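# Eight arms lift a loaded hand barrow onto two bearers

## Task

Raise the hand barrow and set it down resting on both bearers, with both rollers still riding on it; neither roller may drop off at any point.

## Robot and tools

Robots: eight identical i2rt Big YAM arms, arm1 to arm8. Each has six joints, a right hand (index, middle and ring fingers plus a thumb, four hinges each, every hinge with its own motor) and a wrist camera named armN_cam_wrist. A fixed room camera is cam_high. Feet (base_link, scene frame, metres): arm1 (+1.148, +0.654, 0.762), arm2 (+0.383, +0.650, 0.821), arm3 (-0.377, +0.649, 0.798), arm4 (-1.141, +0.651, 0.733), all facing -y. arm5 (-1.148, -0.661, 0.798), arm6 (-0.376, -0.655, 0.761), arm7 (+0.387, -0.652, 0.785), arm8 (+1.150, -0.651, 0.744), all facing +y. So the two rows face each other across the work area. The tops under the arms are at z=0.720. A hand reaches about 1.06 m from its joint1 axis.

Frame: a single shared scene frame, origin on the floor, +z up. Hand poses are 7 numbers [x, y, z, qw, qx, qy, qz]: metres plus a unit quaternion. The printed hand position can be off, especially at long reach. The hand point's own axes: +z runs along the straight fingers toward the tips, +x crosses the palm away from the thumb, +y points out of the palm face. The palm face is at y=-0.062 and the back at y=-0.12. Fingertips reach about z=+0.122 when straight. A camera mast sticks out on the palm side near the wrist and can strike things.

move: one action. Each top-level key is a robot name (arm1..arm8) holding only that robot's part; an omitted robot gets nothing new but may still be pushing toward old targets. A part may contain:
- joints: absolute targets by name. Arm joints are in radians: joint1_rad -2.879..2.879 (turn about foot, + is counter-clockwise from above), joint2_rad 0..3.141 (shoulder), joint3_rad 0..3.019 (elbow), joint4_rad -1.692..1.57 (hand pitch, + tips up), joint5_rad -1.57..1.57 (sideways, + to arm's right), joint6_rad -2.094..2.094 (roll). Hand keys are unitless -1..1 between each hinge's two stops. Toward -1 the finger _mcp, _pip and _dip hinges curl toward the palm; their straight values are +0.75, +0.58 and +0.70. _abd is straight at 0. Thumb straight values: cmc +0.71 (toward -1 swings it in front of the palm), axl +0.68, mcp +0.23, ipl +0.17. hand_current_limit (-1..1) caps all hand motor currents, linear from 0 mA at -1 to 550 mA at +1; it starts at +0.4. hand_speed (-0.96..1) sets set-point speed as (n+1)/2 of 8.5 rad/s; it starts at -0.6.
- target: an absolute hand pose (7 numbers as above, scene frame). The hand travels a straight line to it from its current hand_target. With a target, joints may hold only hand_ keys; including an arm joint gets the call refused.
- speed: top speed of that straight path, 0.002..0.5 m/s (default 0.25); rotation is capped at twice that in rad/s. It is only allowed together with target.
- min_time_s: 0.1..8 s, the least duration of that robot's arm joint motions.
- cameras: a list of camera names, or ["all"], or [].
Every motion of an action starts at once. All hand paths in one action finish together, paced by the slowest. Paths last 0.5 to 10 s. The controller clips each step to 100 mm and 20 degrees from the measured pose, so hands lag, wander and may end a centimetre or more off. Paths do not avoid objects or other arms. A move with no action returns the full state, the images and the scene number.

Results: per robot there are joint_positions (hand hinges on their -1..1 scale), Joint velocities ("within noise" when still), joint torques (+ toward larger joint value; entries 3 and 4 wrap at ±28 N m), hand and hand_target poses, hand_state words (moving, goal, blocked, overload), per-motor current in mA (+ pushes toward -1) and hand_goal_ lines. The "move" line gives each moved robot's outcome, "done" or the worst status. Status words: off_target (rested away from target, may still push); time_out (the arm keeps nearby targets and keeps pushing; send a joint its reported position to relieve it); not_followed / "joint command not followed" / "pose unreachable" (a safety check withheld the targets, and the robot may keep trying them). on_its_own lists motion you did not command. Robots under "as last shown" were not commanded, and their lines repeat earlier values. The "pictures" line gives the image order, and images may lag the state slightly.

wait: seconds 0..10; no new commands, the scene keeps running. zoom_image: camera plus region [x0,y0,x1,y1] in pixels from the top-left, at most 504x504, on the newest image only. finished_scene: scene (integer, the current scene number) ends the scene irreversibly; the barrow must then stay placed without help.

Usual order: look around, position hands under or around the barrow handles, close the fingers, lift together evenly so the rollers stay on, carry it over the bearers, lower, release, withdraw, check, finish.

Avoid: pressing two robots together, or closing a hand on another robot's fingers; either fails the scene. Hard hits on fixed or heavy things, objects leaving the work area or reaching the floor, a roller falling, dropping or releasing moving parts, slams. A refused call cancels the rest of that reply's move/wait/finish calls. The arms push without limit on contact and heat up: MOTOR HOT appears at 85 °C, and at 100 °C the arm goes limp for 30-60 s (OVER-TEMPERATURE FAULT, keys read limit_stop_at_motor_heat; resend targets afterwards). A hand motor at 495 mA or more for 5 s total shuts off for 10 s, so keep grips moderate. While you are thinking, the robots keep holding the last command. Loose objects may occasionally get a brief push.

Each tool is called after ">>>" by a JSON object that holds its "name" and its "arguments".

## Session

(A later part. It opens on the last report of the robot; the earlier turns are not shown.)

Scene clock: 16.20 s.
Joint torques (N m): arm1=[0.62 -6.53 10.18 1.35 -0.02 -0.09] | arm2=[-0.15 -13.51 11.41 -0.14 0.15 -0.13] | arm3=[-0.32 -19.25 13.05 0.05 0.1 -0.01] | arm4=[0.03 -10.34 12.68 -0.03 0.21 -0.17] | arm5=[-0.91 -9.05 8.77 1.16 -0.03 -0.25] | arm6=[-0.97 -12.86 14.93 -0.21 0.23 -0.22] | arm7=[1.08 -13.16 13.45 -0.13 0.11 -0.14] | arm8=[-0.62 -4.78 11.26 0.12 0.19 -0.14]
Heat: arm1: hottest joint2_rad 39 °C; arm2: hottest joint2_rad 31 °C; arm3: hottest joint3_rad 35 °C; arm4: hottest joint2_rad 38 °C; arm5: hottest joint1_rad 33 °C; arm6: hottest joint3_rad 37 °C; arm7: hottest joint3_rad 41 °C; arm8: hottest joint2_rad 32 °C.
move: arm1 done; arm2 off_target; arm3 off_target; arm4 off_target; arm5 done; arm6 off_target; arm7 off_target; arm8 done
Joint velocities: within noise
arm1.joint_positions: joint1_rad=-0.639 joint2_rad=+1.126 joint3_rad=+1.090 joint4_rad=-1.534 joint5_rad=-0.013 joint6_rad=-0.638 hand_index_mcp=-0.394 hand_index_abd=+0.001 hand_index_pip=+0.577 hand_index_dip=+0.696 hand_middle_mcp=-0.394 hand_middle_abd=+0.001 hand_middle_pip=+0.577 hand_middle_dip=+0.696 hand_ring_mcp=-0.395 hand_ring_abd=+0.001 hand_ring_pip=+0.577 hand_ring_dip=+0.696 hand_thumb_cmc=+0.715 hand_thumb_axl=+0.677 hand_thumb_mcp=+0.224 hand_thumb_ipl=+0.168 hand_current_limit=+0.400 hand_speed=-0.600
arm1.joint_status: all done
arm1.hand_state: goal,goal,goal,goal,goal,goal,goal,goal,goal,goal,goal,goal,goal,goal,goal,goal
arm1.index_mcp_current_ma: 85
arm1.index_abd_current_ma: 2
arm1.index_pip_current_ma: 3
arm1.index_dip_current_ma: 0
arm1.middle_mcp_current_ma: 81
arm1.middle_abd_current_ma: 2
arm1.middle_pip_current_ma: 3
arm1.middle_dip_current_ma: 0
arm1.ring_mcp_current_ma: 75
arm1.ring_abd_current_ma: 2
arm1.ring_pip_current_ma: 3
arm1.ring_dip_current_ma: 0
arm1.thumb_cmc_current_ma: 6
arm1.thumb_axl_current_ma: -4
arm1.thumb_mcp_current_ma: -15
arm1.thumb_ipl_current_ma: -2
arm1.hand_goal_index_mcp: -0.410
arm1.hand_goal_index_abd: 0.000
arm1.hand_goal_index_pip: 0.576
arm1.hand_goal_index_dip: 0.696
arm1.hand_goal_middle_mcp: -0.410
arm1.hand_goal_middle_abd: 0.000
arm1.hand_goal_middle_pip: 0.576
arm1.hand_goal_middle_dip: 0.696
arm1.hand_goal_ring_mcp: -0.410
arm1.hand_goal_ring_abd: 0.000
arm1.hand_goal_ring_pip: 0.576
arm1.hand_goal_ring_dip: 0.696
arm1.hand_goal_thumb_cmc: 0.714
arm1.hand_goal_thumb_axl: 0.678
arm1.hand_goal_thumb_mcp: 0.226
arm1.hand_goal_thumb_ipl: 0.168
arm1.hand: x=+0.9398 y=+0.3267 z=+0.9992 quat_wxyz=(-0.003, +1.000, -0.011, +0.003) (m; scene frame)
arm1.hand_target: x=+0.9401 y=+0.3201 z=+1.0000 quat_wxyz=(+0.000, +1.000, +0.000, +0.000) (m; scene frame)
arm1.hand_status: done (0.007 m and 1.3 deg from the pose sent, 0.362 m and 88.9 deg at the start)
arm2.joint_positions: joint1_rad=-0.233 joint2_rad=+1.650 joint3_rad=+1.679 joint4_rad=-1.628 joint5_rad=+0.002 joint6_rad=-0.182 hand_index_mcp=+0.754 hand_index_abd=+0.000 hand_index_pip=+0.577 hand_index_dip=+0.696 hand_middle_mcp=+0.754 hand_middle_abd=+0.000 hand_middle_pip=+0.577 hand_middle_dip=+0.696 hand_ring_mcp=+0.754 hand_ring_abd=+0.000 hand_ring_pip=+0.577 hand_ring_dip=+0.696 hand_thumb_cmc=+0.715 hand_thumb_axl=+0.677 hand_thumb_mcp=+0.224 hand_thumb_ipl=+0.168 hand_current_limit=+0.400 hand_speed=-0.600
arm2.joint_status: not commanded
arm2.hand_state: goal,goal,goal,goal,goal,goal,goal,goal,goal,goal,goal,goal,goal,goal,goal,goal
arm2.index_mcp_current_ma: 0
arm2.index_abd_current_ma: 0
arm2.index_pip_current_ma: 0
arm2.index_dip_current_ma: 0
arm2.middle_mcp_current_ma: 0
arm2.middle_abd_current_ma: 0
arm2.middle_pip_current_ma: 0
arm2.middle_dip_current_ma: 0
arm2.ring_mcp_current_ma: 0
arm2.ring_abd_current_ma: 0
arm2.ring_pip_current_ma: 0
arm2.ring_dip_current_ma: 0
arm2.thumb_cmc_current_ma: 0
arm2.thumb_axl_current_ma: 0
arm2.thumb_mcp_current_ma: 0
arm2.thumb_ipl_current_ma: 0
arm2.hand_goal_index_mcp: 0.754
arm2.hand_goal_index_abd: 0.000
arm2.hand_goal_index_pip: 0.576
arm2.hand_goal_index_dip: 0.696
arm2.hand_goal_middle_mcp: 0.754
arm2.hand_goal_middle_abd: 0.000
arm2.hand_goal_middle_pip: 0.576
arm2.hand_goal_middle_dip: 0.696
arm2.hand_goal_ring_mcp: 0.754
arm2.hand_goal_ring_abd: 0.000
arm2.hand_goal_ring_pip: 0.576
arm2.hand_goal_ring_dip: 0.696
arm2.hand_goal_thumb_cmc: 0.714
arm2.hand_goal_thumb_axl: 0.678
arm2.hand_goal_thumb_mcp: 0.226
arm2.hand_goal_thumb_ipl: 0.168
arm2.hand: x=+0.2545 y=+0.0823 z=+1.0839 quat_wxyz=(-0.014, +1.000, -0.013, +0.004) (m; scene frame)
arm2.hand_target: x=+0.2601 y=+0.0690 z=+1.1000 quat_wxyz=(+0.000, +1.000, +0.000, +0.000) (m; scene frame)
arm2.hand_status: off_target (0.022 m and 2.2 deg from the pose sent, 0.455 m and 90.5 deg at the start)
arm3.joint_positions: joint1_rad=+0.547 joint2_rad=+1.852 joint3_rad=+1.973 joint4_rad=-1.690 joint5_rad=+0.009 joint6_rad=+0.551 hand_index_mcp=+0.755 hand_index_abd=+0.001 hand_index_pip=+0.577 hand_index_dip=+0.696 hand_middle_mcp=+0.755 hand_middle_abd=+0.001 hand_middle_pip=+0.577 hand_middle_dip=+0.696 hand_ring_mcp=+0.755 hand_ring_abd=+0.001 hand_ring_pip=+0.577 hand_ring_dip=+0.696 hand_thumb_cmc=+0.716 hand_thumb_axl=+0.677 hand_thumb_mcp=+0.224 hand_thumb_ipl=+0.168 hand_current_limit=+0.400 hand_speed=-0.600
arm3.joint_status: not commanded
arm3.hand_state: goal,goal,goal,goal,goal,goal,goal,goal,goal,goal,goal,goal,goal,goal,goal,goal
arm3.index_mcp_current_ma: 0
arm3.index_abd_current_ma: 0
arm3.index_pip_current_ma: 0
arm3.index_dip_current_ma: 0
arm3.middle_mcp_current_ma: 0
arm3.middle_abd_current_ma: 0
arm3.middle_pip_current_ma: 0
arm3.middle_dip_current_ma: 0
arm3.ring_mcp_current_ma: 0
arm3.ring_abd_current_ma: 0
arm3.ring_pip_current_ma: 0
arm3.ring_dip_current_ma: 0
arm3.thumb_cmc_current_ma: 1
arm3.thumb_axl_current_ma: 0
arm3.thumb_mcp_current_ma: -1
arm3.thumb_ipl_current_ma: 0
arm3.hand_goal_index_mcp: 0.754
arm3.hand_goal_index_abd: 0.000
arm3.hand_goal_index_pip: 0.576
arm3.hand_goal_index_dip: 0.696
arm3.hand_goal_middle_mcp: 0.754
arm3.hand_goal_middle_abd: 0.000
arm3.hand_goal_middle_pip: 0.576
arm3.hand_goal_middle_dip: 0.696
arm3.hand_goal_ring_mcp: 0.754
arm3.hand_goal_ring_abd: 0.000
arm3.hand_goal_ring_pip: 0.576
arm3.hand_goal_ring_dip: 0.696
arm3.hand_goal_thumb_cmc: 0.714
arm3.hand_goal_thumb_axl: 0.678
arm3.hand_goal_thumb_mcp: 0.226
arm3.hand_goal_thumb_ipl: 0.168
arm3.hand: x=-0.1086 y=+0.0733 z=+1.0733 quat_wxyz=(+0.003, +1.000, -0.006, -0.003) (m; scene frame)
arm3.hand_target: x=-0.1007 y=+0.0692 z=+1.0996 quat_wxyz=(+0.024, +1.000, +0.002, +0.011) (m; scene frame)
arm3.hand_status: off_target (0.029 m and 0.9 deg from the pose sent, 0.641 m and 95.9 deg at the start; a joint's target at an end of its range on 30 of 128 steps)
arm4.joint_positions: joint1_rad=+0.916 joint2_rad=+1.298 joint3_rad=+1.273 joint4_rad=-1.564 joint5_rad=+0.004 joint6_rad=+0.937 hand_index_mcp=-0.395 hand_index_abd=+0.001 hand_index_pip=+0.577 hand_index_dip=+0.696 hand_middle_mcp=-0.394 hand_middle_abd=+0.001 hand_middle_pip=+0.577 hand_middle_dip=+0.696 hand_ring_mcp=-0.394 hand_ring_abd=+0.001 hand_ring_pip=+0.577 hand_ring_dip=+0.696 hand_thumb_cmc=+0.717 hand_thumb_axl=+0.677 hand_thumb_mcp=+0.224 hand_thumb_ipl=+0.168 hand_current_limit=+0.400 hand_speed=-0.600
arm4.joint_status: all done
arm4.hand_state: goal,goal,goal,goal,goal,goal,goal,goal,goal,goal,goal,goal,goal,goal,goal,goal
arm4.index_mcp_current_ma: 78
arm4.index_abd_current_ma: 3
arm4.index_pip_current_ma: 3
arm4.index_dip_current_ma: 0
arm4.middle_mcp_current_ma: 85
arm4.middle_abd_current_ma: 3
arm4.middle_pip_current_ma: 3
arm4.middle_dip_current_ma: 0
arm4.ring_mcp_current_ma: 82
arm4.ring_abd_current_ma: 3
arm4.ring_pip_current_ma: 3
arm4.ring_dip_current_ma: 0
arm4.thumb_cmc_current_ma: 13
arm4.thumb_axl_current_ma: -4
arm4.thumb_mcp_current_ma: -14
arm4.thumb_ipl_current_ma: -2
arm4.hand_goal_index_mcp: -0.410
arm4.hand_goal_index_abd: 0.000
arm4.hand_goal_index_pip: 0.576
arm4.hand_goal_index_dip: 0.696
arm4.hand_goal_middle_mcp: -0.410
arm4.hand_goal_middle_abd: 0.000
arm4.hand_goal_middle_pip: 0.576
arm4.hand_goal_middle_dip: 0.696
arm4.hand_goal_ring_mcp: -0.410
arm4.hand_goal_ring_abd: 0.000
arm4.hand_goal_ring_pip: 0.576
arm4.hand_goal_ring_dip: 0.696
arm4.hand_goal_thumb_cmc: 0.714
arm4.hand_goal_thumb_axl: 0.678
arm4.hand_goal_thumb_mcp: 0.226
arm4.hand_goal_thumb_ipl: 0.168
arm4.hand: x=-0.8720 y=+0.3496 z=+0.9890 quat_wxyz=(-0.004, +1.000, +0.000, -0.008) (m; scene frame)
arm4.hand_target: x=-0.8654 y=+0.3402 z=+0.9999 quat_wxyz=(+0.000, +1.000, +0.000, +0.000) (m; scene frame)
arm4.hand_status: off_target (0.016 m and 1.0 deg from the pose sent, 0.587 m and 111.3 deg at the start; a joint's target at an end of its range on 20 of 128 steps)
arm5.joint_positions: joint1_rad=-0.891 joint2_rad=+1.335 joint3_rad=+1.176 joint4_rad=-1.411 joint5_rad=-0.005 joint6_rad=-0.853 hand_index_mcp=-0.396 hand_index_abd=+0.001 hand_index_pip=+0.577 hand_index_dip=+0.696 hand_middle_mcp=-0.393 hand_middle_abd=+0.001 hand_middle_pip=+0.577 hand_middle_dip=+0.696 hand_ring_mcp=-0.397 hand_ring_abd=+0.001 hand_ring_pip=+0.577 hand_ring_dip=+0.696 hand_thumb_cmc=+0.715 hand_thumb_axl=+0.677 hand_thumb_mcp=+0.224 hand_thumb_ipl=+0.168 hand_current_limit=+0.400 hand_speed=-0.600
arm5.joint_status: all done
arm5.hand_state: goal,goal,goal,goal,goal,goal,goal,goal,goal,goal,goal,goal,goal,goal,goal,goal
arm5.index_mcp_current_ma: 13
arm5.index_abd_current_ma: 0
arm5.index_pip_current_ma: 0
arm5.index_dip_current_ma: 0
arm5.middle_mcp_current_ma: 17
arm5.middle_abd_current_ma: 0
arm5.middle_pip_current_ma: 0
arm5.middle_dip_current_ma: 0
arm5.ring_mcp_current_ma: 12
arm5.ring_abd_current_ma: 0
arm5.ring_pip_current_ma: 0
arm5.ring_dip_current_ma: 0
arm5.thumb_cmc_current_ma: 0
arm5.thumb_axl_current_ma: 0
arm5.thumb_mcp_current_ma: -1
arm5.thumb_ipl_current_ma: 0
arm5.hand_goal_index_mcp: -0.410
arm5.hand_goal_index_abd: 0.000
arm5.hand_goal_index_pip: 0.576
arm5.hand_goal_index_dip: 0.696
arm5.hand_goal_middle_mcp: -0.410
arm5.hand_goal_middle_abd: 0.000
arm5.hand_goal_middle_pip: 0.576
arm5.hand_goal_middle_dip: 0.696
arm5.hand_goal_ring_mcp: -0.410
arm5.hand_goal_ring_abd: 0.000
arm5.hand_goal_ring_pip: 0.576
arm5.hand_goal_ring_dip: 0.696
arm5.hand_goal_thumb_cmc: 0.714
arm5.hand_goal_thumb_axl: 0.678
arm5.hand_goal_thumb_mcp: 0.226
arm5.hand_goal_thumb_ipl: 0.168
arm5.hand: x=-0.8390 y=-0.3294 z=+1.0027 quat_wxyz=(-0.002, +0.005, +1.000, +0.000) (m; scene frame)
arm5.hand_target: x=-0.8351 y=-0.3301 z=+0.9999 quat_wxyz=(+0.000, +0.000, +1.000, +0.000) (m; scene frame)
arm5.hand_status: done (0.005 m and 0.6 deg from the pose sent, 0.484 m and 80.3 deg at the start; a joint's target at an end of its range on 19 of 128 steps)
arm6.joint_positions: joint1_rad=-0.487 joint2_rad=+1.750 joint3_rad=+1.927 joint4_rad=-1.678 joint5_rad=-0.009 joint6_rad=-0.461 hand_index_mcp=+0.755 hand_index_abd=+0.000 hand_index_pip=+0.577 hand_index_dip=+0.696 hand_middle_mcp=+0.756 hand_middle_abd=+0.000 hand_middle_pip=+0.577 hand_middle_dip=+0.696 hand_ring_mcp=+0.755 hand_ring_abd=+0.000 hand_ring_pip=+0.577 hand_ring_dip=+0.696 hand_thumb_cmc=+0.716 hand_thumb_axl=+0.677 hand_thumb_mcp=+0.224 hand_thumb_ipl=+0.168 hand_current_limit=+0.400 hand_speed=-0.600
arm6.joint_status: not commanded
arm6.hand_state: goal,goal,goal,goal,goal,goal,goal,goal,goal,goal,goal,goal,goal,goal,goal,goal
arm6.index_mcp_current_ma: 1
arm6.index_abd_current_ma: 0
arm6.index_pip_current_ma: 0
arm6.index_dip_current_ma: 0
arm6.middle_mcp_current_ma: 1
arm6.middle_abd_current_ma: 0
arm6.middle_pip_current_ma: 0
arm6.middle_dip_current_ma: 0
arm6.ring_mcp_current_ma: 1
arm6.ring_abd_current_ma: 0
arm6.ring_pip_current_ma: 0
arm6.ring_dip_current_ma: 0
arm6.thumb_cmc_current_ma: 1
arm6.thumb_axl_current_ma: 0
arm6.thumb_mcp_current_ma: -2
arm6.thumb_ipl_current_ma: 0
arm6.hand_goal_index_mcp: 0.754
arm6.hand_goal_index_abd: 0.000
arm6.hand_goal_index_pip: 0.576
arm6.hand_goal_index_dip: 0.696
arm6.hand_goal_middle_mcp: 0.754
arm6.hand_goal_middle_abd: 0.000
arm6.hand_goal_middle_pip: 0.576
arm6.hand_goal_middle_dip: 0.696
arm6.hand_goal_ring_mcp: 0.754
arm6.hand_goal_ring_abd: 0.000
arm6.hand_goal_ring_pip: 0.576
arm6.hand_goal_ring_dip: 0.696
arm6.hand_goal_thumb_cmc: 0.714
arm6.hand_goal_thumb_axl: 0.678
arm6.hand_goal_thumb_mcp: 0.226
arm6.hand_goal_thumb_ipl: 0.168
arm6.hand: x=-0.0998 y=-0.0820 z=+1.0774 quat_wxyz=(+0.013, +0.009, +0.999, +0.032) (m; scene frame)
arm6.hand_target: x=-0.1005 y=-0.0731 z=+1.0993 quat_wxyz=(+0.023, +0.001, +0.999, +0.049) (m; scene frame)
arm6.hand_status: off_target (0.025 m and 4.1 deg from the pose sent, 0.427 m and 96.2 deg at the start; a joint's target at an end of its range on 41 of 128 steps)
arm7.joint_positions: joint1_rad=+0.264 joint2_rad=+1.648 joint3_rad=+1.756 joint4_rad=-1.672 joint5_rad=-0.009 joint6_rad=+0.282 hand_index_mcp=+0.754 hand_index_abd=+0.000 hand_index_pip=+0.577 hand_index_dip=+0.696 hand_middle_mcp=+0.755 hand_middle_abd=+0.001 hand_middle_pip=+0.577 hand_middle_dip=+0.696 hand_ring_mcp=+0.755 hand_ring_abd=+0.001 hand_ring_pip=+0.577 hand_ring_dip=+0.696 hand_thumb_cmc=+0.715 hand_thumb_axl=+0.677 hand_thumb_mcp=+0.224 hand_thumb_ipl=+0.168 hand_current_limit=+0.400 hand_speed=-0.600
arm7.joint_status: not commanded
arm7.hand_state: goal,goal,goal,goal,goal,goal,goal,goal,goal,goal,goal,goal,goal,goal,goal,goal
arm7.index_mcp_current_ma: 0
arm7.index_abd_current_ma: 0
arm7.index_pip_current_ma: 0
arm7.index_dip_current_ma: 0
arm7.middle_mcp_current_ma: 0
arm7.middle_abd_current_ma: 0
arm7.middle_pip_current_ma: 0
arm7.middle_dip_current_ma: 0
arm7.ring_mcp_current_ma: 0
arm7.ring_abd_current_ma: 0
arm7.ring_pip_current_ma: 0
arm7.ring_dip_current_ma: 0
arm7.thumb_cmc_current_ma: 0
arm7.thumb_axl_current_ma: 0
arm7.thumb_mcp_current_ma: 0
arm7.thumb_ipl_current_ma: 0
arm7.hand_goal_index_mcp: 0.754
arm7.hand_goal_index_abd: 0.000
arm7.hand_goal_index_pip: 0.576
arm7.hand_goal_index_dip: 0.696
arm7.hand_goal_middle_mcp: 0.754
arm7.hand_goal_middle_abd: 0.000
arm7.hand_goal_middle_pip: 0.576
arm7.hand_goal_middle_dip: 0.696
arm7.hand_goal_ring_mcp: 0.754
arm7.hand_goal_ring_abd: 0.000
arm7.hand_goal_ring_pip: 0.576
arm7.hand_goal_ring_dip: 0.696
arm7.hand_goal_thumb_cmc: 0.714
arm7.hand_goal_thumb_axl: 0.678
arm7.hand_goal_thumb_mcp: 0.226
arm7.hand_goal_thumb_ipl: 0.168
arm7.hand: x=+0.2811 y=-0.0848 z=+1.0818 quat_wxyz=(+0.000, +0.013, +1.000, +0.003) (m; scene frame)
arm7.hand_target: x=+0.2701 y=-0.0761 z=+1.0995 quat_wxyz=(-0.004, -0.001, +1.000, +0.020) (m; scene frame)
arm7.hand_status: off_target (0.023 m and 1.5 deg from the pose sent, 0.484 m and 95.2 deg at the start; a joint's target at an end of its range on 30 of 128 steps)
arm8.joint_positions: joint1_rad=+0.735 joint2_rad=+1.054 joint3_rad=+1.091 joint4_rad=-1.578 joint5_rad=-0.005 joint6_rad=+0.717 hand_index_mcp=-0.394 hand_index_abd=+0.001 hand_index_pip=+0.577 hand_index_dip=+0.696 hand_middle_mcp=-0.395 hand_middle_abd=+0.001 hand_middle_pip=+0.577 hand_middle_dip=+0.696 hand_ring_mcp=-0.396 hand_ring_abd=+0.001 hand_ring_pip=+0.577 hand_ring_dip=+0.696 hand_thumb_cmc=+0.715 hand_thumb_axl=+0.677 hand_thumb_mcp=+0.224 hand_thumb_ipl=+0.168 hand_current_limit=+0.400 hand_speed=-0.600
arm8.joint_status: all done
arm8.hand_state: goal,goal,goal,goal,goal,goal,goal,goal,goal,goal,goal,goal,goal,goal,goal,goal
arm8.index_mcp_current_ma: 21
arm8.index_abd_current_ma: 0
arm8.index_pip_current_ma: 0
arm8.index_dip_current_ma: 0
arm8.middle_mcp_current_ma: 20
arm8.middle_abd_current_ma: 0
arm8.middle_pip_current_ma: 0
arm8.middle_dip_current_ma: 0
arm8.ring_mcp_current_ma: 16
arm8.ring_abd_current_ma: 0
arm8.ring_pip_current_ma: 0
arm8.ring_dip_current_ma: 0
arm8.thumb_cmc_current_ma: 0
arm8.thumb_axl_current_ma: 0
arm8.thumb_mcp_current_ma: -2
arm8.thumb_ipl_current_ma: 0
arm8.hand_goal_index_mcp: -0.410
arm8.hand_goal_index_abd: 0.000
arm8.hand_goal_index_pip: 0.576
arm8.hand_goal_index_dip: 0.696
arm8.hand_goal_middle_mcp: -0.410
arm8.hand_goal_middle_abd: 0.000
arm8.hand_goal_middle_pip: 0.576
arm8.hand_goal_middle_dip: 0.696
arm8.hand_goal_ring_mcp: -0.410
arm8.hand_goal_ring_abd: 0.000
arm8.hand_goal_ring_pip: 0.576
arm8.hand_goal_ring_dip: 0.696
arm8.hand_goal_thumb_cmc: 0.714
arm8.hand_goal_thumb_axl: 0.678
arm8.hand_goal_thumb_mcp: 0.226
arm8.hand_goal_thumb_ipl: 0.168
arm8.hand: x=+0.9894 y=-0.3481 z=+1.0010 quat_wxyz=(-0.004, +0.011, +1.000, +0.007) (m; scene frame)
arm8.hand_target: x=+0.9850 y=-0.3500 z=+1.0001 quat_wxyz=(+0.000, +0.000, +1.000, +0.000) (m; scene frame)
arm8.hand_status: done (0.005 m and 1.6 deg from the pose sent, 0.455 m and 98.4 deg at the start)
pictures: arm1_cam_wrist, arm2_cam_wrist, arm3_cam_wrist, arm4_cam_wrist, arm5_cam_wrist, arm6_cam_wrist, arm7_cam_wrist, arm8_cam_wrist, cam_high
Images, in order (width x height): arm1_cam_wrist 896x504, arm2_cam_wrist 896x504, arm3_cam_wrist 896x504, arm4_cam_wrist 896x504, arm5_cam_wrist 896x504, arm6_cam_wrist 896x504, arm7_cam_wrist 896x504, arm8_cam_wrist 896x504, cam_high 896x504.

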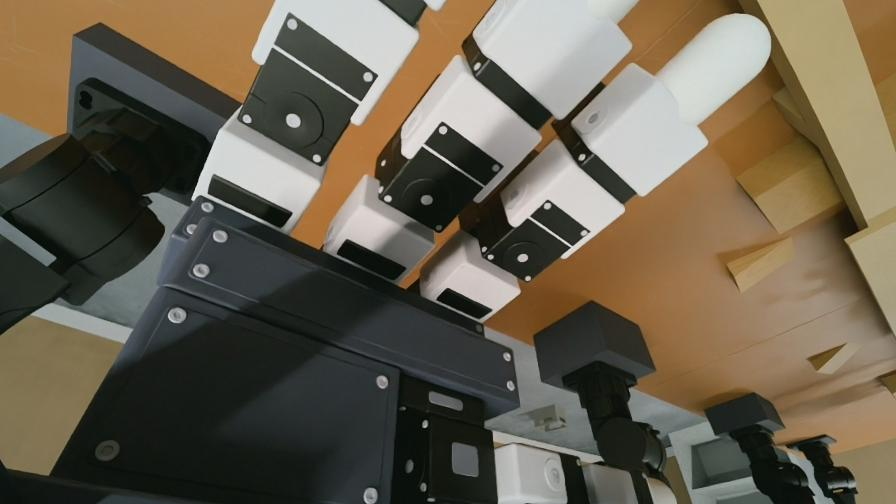

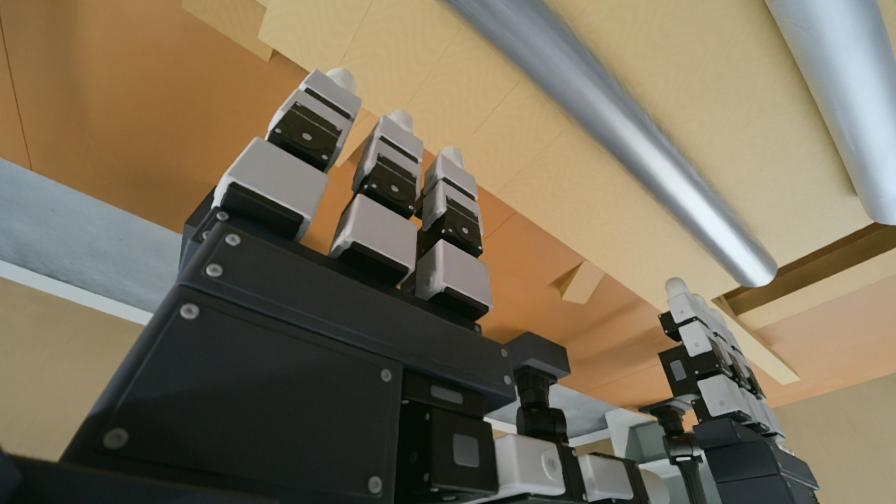

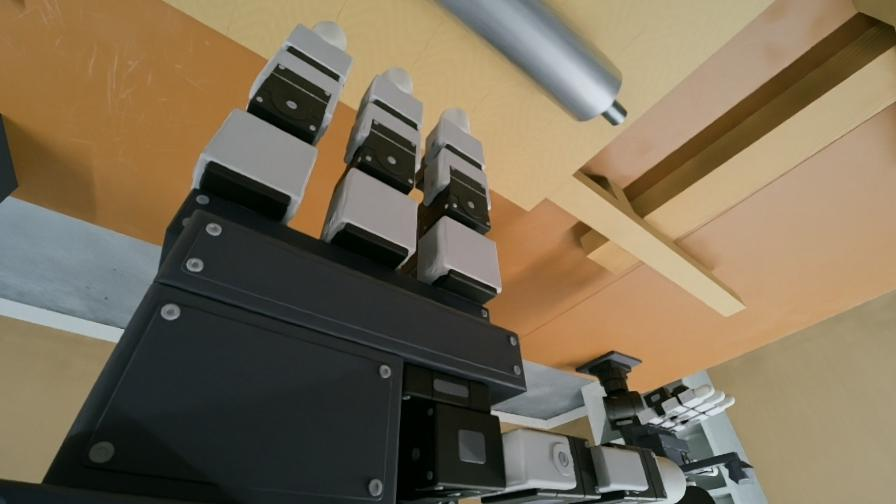

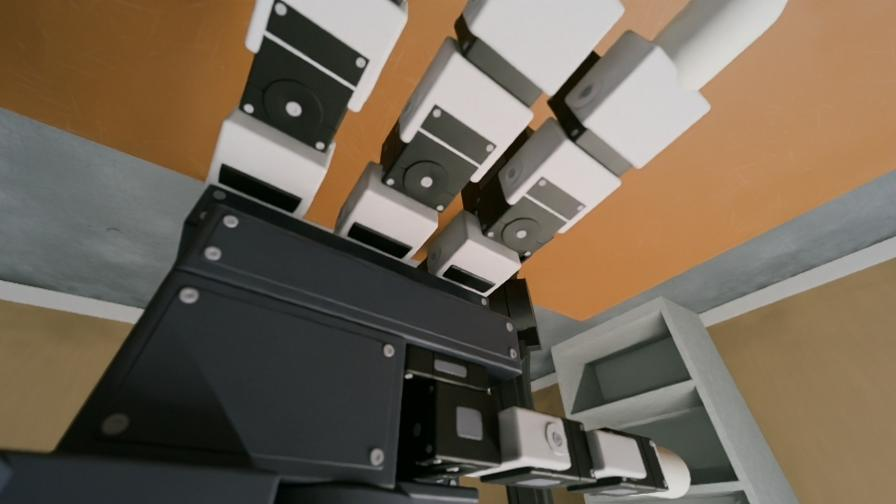

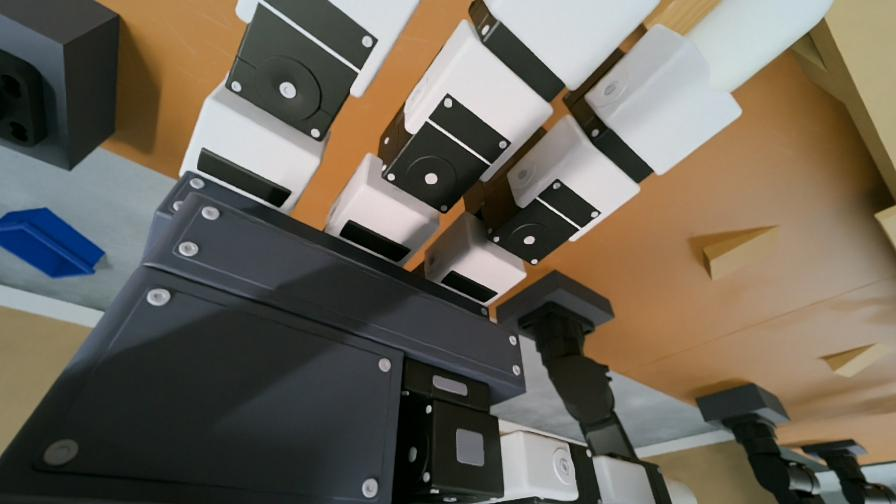

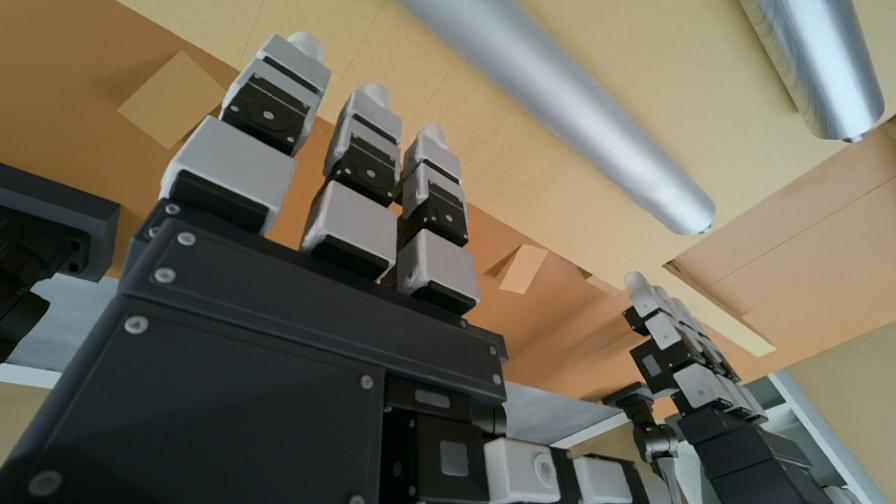

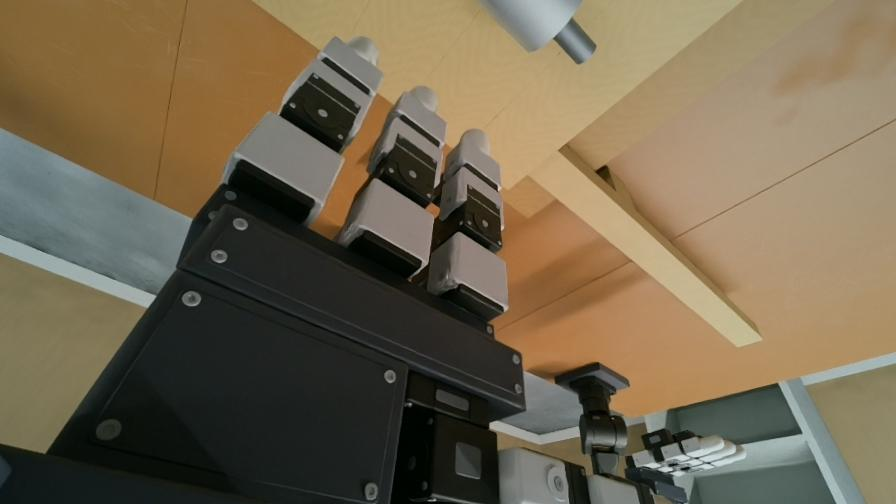

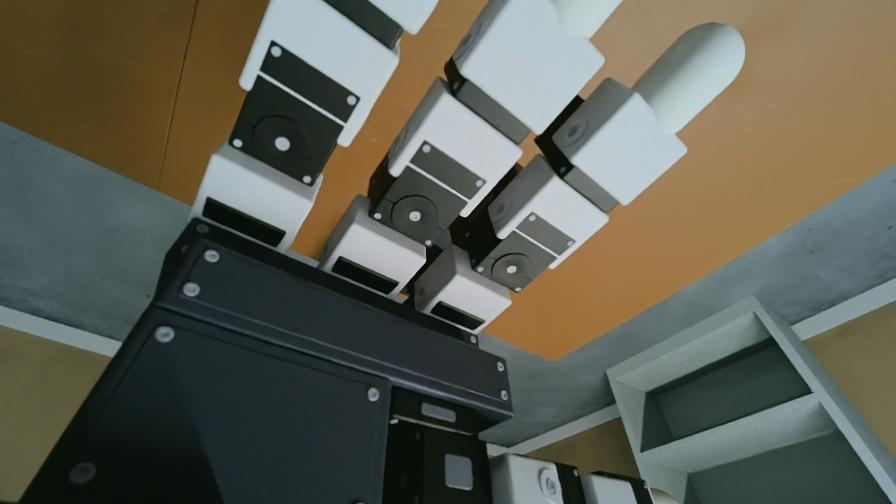

